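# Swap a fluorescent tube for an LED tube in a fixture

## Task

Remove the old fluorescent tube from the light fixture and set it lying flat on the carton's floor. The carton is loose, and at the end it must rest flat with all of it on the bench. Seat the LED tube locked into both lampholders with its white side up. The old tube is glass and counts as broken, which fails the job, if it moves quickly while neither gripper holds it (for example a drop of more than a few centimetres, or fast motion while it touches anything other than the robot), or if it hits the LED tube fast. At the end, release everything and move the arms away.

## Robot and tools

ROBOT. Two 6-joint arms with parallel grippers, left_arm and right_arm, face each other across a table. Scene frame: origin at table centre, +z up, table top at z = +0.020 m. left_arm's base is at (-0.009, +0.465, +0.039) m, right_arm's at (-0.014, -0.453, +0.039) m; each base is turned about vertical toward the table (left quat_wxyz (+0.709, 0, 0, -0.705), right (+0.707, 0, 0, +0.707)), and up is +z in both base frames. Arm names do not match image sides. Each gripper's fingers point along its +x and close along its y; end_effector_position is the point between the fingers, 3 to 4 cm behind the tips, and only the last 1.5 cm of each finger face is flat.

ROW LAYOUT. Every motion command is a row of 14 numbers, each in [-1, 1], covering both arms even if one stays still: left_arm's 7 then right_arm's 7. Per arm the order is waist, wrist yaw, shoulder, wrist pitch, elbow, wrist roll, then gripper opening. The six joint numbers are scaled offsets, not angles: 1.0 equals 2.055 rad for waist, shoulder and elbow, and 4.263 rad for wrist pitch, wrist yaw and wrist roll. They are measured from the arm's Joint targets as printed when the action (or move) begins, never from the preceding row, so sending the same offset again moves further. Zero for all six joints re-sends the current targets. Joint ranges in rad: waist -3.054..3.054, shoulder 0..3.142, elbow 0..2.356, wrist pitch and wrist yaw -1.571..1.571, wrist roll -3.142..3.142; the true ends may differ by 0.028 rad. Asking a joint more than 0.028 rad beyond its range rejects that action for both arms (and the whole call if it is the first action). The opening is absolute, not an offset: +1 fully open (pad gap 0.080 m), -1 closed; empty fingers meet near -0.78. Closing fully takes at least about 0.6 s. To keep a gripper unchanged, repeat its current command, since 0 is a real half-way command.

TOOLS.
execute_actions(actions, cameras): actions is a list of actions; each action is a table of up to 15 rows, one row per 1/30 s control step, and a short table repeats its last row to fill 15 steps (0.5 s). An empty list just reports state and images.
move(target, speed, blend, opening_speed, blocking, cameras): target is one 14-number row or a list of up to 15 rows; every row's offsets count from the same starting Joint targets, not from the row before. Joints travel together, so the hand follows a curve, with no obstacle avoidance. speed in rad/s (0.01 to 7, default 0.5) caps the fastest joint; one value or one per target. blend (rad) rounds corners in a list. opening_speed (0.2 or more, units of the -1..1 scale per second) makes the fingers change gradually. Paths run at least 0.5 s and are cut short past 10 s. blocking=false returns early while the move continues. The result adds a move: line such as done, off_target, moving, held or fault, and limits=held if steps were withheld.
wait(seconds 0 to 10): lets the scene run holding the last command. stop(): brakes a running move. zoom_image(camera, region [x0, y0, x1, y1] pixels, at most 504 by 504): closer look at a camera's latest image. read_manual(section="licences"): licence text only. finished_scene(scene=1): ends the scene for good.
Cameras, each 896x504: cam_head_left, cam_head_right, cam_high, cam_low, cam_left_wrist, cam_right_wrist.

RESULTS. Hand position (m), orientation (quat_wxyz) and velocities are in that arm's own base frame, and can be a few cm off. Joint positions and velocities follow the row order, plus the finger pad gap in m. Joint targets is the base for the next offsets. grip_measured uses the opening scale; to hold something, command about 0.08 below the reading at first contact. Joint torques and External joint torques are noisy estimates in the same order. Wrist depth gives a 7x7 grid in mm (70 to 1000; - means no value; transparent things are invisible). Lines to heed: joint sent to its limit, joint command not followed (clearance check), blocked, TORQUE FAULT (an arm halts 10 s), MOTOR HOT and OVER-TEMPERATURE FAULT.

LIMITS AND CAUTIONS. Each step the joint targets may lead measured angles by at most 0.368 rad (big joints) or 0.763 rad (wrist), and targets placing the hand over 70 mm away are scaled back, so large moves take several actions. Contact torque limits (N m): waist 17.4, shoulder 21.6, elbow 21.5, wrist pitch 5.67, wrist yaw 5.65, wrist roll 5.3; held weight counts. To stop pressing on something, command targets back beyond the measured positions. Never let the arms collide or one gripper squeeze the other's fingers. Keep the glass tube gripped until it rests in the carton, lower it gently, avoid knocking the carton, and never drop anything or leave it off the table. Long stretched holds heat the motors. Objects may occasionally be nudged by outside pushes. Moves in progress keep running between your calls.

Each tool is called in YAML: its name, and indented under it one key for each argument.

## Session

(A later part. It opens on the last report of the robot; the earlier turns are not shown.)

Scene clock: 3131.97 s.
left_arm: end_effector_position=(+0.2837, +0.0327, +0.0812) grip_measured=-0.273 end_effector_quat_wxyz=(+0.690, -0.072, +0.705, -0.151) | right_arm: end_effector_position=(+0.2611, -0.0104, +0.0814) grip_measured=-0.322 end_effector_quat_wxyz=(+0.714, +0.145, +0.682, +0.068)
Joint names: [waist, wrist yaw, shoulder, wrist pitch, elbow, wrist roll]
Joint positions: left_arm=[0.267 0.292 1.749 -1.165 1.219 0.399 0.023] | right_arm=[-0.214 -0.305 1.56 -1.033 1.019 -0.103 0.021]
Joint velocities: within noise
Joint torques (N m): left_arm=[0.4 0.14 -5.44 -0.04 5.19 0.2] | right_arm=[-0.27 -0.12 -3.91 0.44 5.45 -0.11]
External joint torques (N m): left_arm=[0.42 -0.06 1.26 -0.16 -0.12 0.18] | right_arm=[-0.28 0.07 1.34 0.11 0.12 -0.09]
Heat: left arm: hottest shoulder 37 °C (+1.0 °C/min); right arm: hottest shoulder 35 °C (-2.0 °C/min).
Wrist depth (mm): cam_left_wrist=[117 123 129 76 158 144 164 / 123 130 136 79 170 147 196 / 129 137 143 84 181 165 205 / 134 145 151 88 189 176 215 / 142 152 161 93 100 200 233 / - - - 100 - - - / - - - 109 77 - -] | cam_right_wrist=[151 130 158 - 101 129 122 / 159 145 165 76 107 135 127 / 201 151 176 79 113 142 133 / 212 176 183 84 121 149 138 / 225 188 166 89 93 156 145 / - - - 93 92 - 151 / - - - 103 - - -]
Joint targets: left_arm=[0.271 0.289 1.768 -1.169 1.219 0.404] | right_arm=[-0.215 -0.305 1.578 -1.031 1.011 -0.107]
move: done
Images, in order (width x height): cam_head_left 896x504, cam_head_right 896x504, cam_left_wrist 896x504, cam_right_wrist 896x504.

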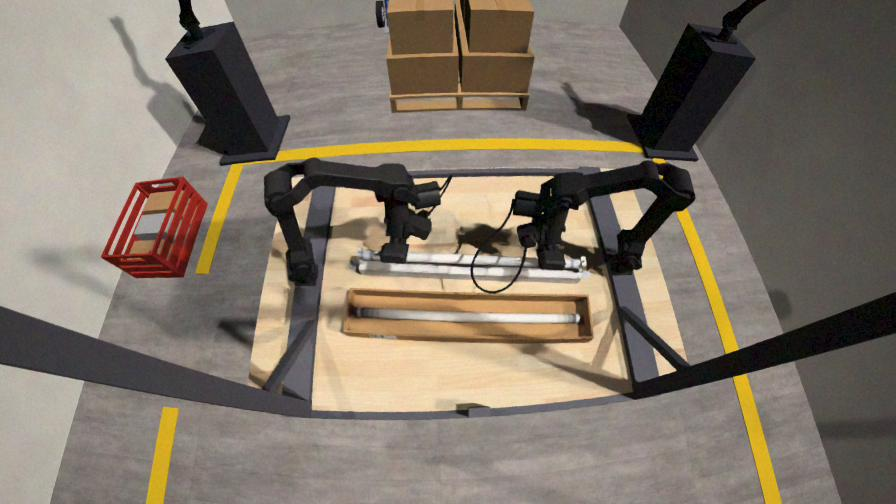

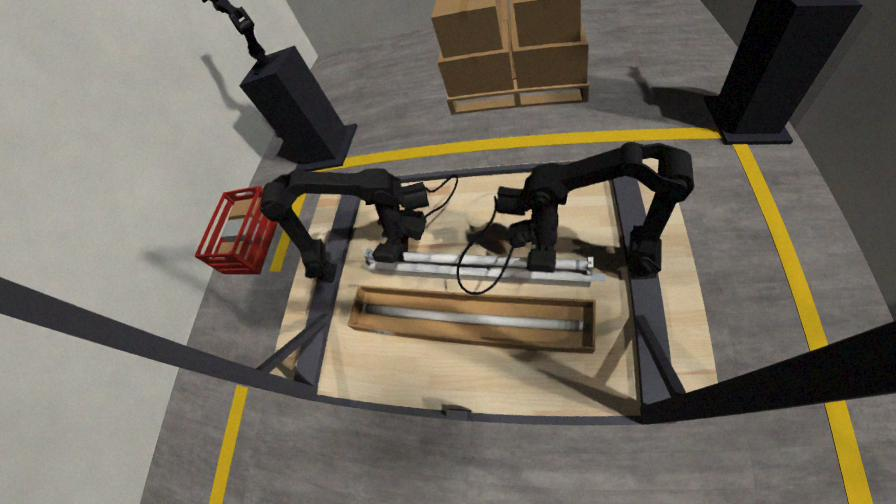

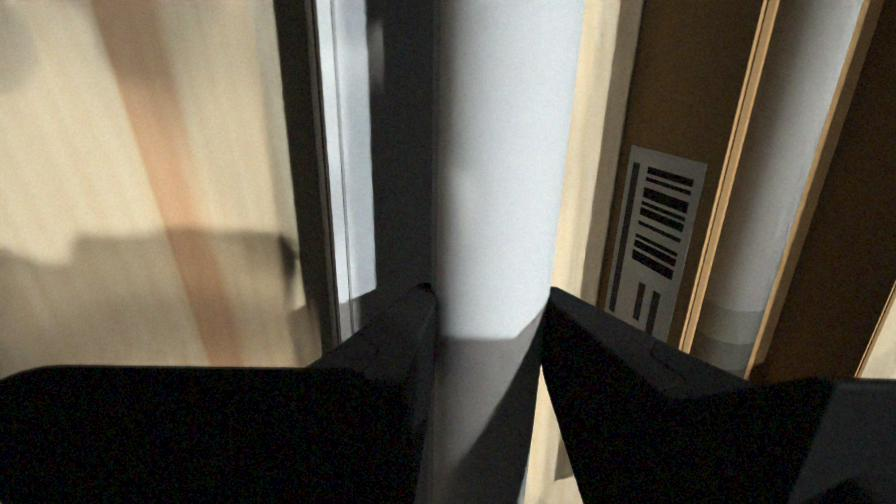

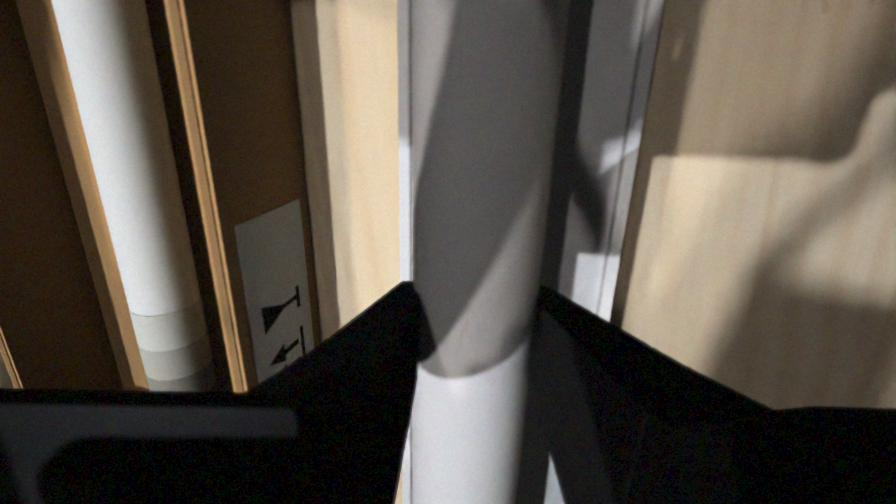

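move:
  target:
    - [0,0,0,0,0,0,0,0,0,0,0,0,0,-0.05]
    - [0.01182,-0.00281,-0.00779,-0.03108,0.05401,0.0061,0,-0.01557,0.00258,-0.00876,-0.03284,0.04939,-0.00938,-0.05]
    - [-0.06277,-0.06779,-0.38511,-0.01696,-0.10842,-0.09477,0,0.10462,0.07155,-0.29265,-0.04933,-0.0072,0.0251,-0.05]
  speed: [0.2,0.25,0.8]

Scene clock: 3166.83 s.
left_arm: end_effector_position=(+0.1901, +0.0270, +0.1832) grip_measured=-0.004 end_effector_quat_wxyz=(+0.817, -0.043, +0.573, +0.056) | right_arm: end_effector_position=(+0.1922, -0.0002, +0.1825) grip_measured=-0.053 end_effector_quat_wxyz=(+0.819, +0.000, +0.574, +0.001)
Joint names: [waist, wrist yaw, shoulder, wrist pitch, elbow, wrist roll]
Joint positions: left_arm=[0.146 0.007 0.985 -1.244 1.005 0.003 0.035] | right_arm=[-0.003 -0.003 0.985 -1.241 1.002 -0.004 0.033]
Joint velocities: within noise
Joint torques (N m): left_arm=[-0.41 -0.25 -3.42 1.03 5.07 -0.14] | right_arm=[0.37 0.15 -3.22 0.78 6.13 0.15]
External joint torques (N m): left_arm=[-0.41 -0.25 -1.6 0.12 -0.98 -0.14] | right_arm=[0.37 0.16 -1.47 -0.08 0.27 0.15]
Heat: left arm: hottest shoulder 36 °C (-2.0 °C/min); right arm: hottest shoulder 34 °C (-4.0 °C/min).
Wrist depth (mm): cam_left_wrist=[264 264 267 269 273 270 266 / 263 267 269 235 274 261 271 / 267 269 270 203 277 252 272 / 268 269 271 205 279 260 270 / 272 271 272 199 101 275 270 / - - - 280 89 - 265 / - - - 282 282 - -] | cam_right_wrist=[247 253 262 192 265 266 269 / 252 244 264 228 268 271 272 / 257 257 267 196 270 272 275 / 259 260 268 232 273 275 276 / 261 262 78 197 97 276 281 / - - - 199 81 - 283 / - - - 280 - - -]
Joint targets: left_arm=[0.142 0.000 0.977 -1.241 0.997 0.000] | right_arm=[0.000 0.000 0.976 -1.241 0.996 0.000]
move: done

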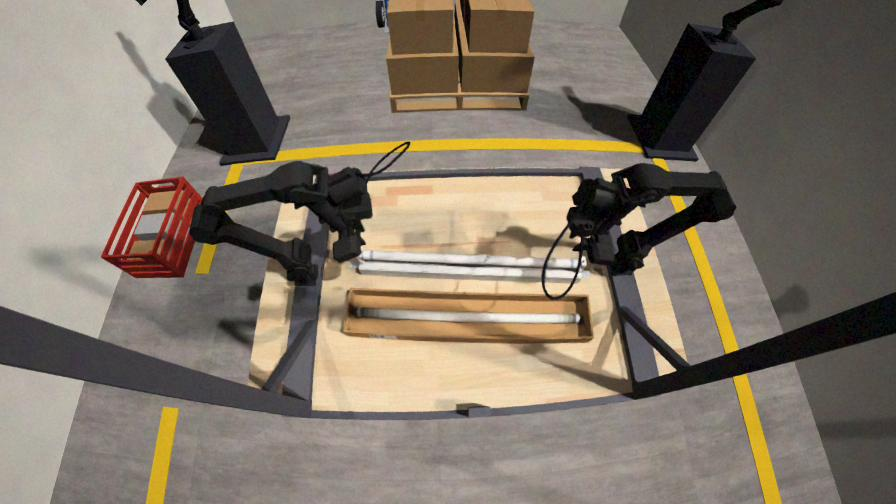

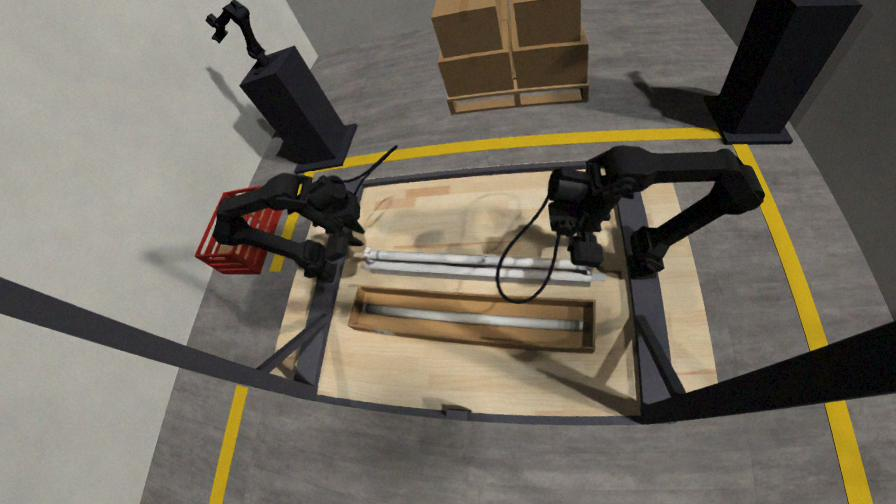

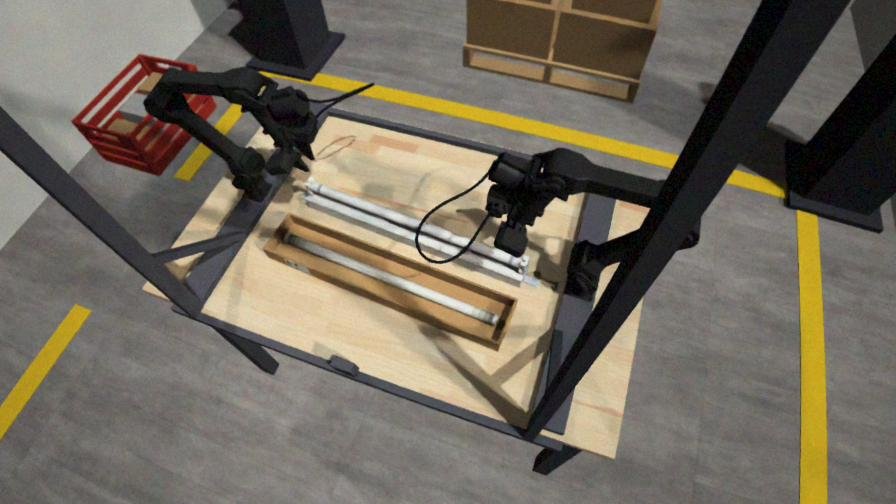

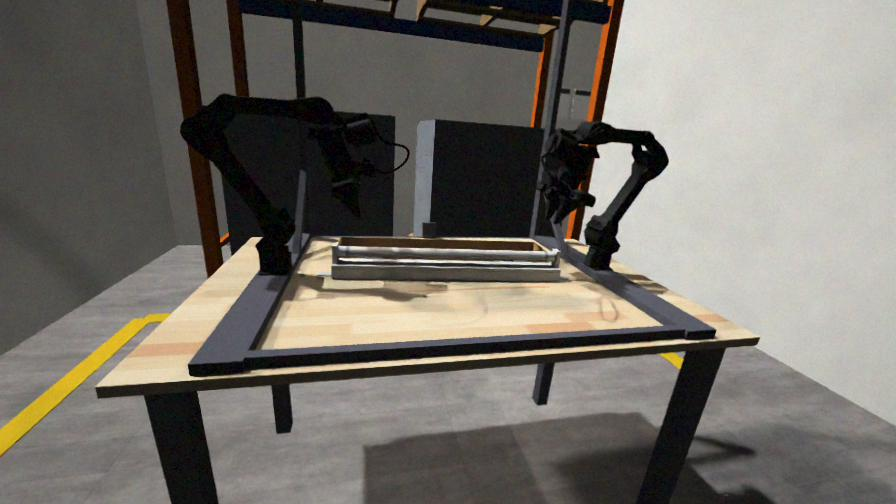

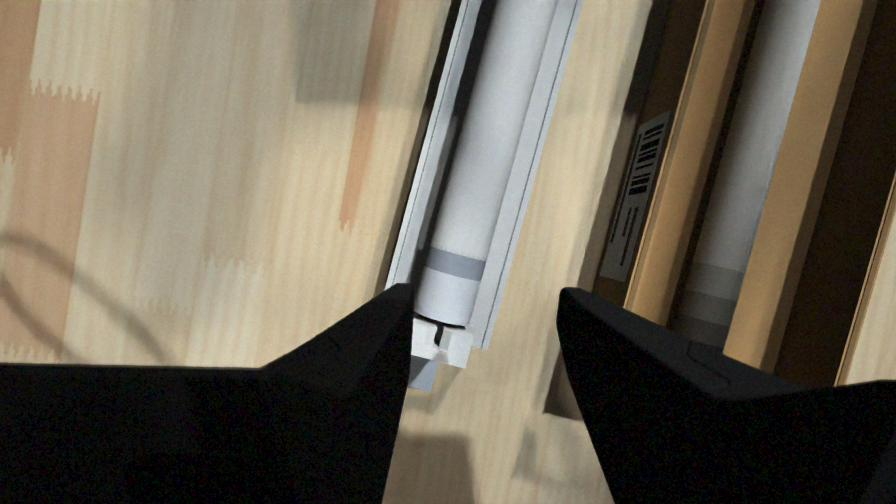

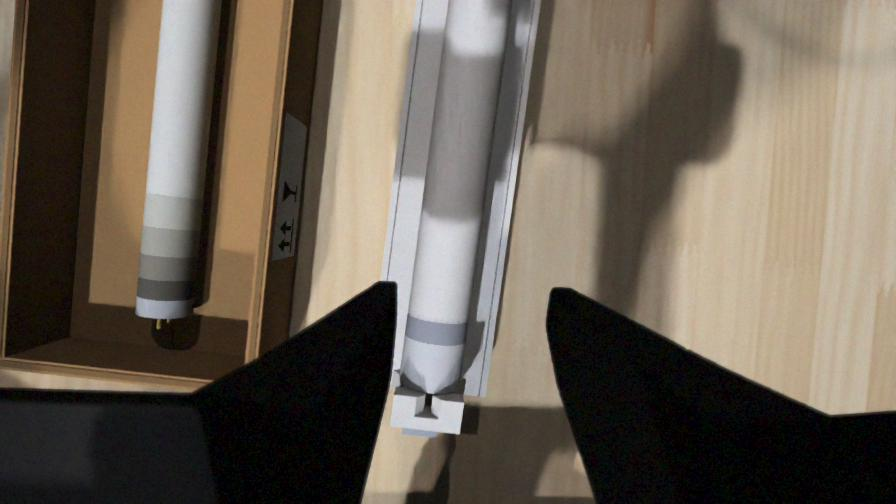

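zoom_image:
  camera: "cam_left_wrist"
  region: [380, 240, 510, 400]

zoom_image:
  camera: "cam_right_wrist"
  region: [370, 310, 500, 450]

Scaled by 3.150 from the camera's 896x504 image, which has a finer 1280x720 frame.

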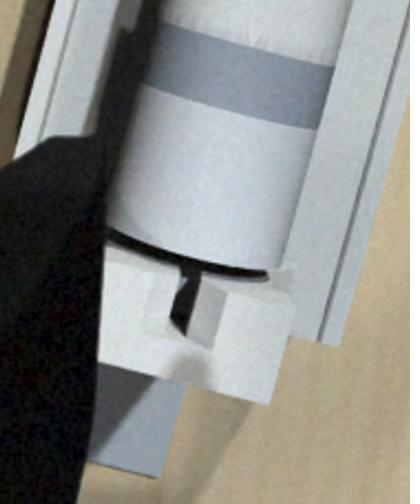

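Scaled by 3.600 from the camera's 896x504 image, which has a finer 1280x720 frame.

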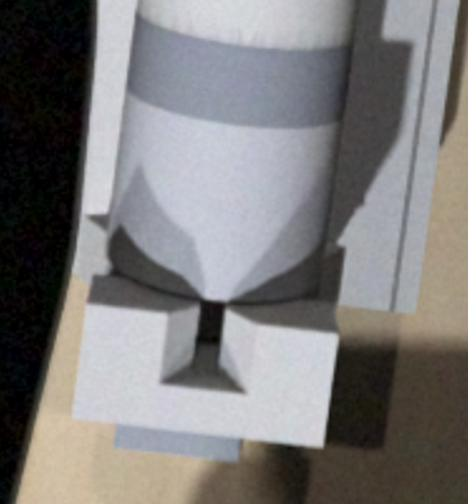

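zoom_image:
  camera: "cam_low"
  region: [325, 230, 445, 290]

zoom_image:
  camera: "cam_low"
  region: [445, 230, 565, 290]

zoom_image:
  camera: "cam_head_left"
  region: [340, 240, 600, 350]

Scaled by 4.200 from the camera's 896x504 image, which has a finer 1280x720 frame.

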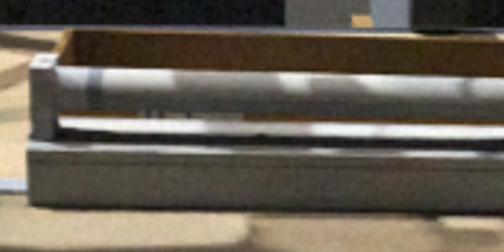

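Scaled by 4.200 from the camera's 896x504 image, which has a finer 1280x720 frame.

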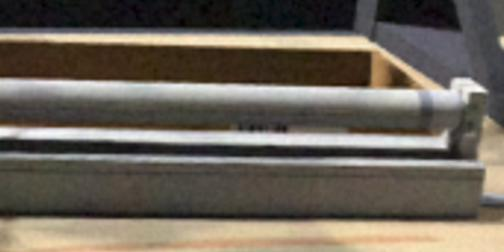

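Scaled by 1.938 from the camera's 896x504 image, which has a finer 1280x720 frame.

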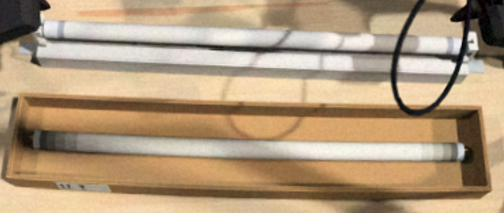

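move:
  target: [-0.06,0,-0.15,0,0,0,0,0,0,-0.15,0,0,0,-0.05]
  speed: 0.8

Scene clock: 3194.63 s.
left_arm: end_effector_position=(+0.1593, +0.0028, +0.2311) grip_measured=-0.004 end_effector_quat_wxyz=(+0.897, -0.005, +0.442, +0.007) | right_arm: end_effector_position=(+0.1594, -0.0001, +0.2303) grip_measured=-0.053 end_effector_quat_wxyz=(+0.897, +0.000, +0.442, +0.001)
Joint names: [waist, wrist yaw, shoulder, wrist pitch, elbow, wrist roll]
Joint positions: left_arm=[0.023 0.006 0.674 -1.243 1.002 0.003 0.035] | right_arm=[-0.003 -0.003 0.674 -1.242 1 -0.003 0.033]
Joint velocities: within noise
Joint torques (N m): left_arm=[-0.41 -0.21 -0.63 1.34 5.15 -0.12] | right_arm=[0.32 0.12 -0.56 1.25 6.32 0.12]
External joint torques (N m): left_arm=[-0.4 -0.22 -0.74 0.03 -0.66 -0.12] | right_arm=[0.31 0.13 -0.79 -0.01 0.72 0.12]
Heat: left arm: hottest shoulder 35 °C (-2.0 °C/min); right arm: hottest shoulder 33 °C (-2.0 °C/min).
Wrist depth (mm): cam_left_wrist=[378 380 387 346 390 390 408 / 360 365 369 337 373 373 388 / 347 347 353 316 352 351 369 / 332 335 337 305 334 337 353 / 319 321 294 297 110 325 336 / - - - 312 88 - 330 / - - - 302 89 - -] | cam_right_wrist=[366 367 362 340 386 391 394 / 353 344 353 321 370 373 375 / 335 320 338 308 356 358 361 / 323 318 327 293 340 347 349 / 298 308 77 249 97 330 334 / - - - 274 81 - 322 / - - - 302 - - -]
Joint targets: left_arm=[0.019 0.000 0.668 -1.241 0.997 0.000] | right_arm=[0.000 0.000 0.668 -1.241 0.996 0.001]
move: done

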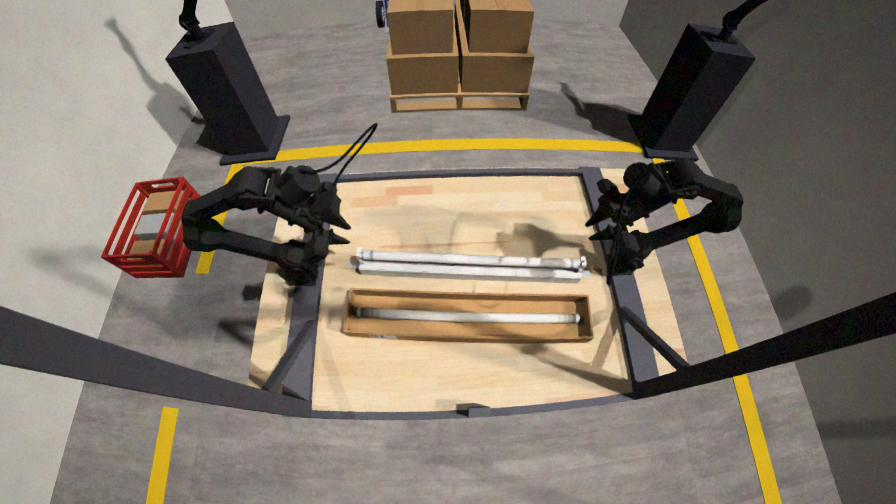

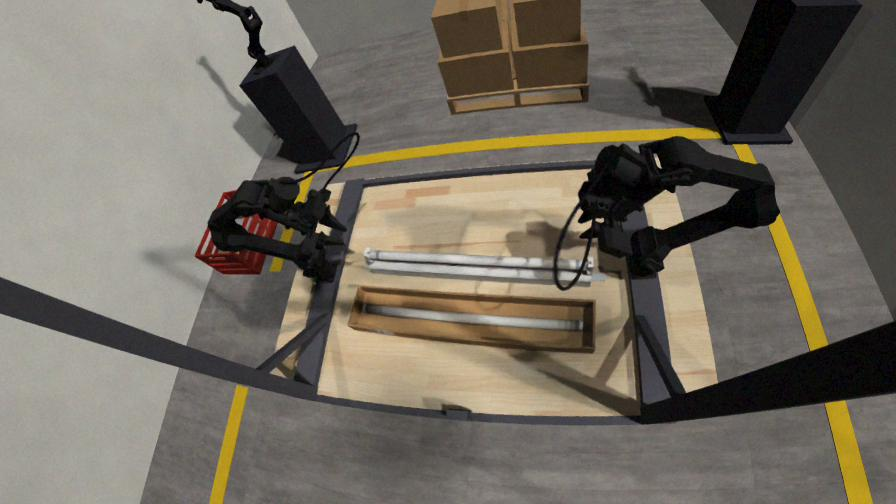

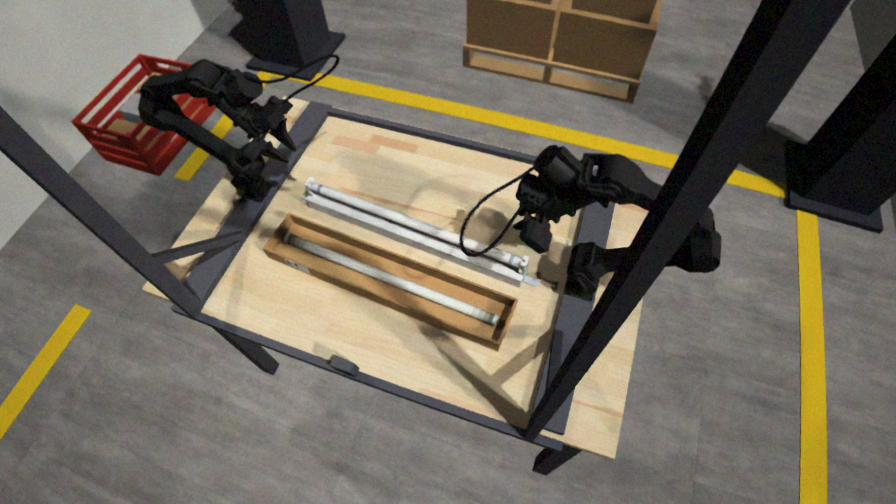

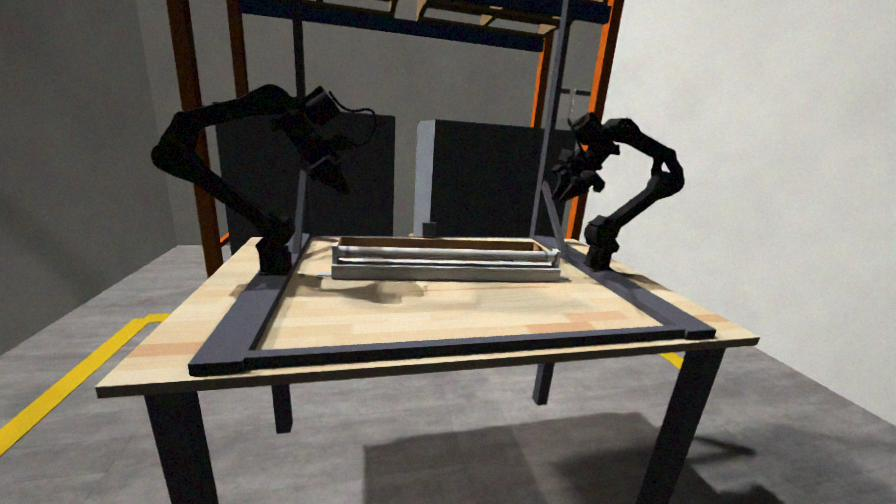

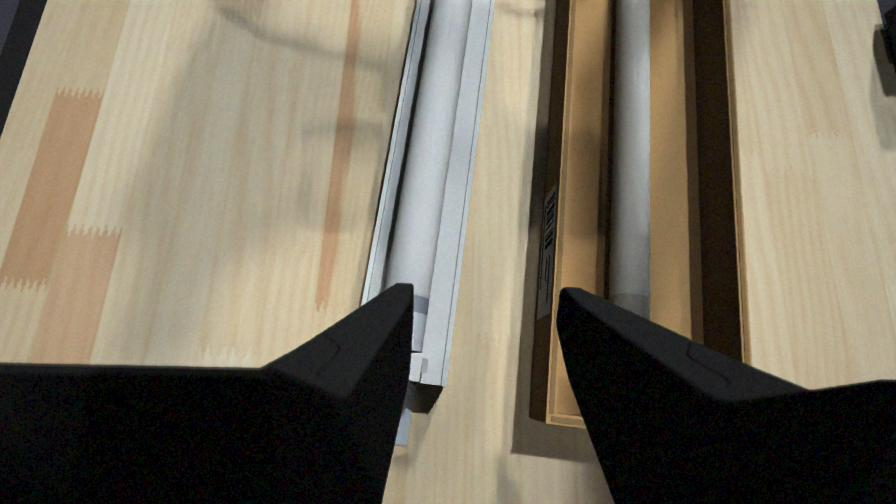

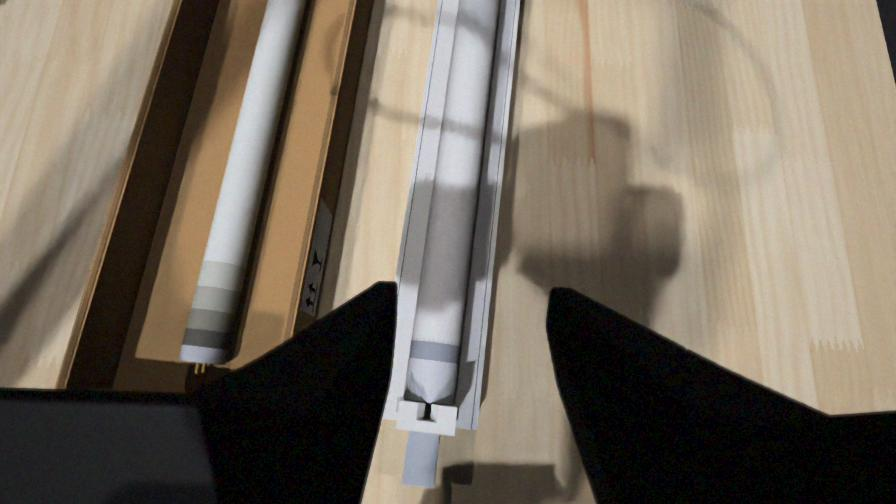

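finished_scene:
  scene: 1

The scene is finished: the task was done.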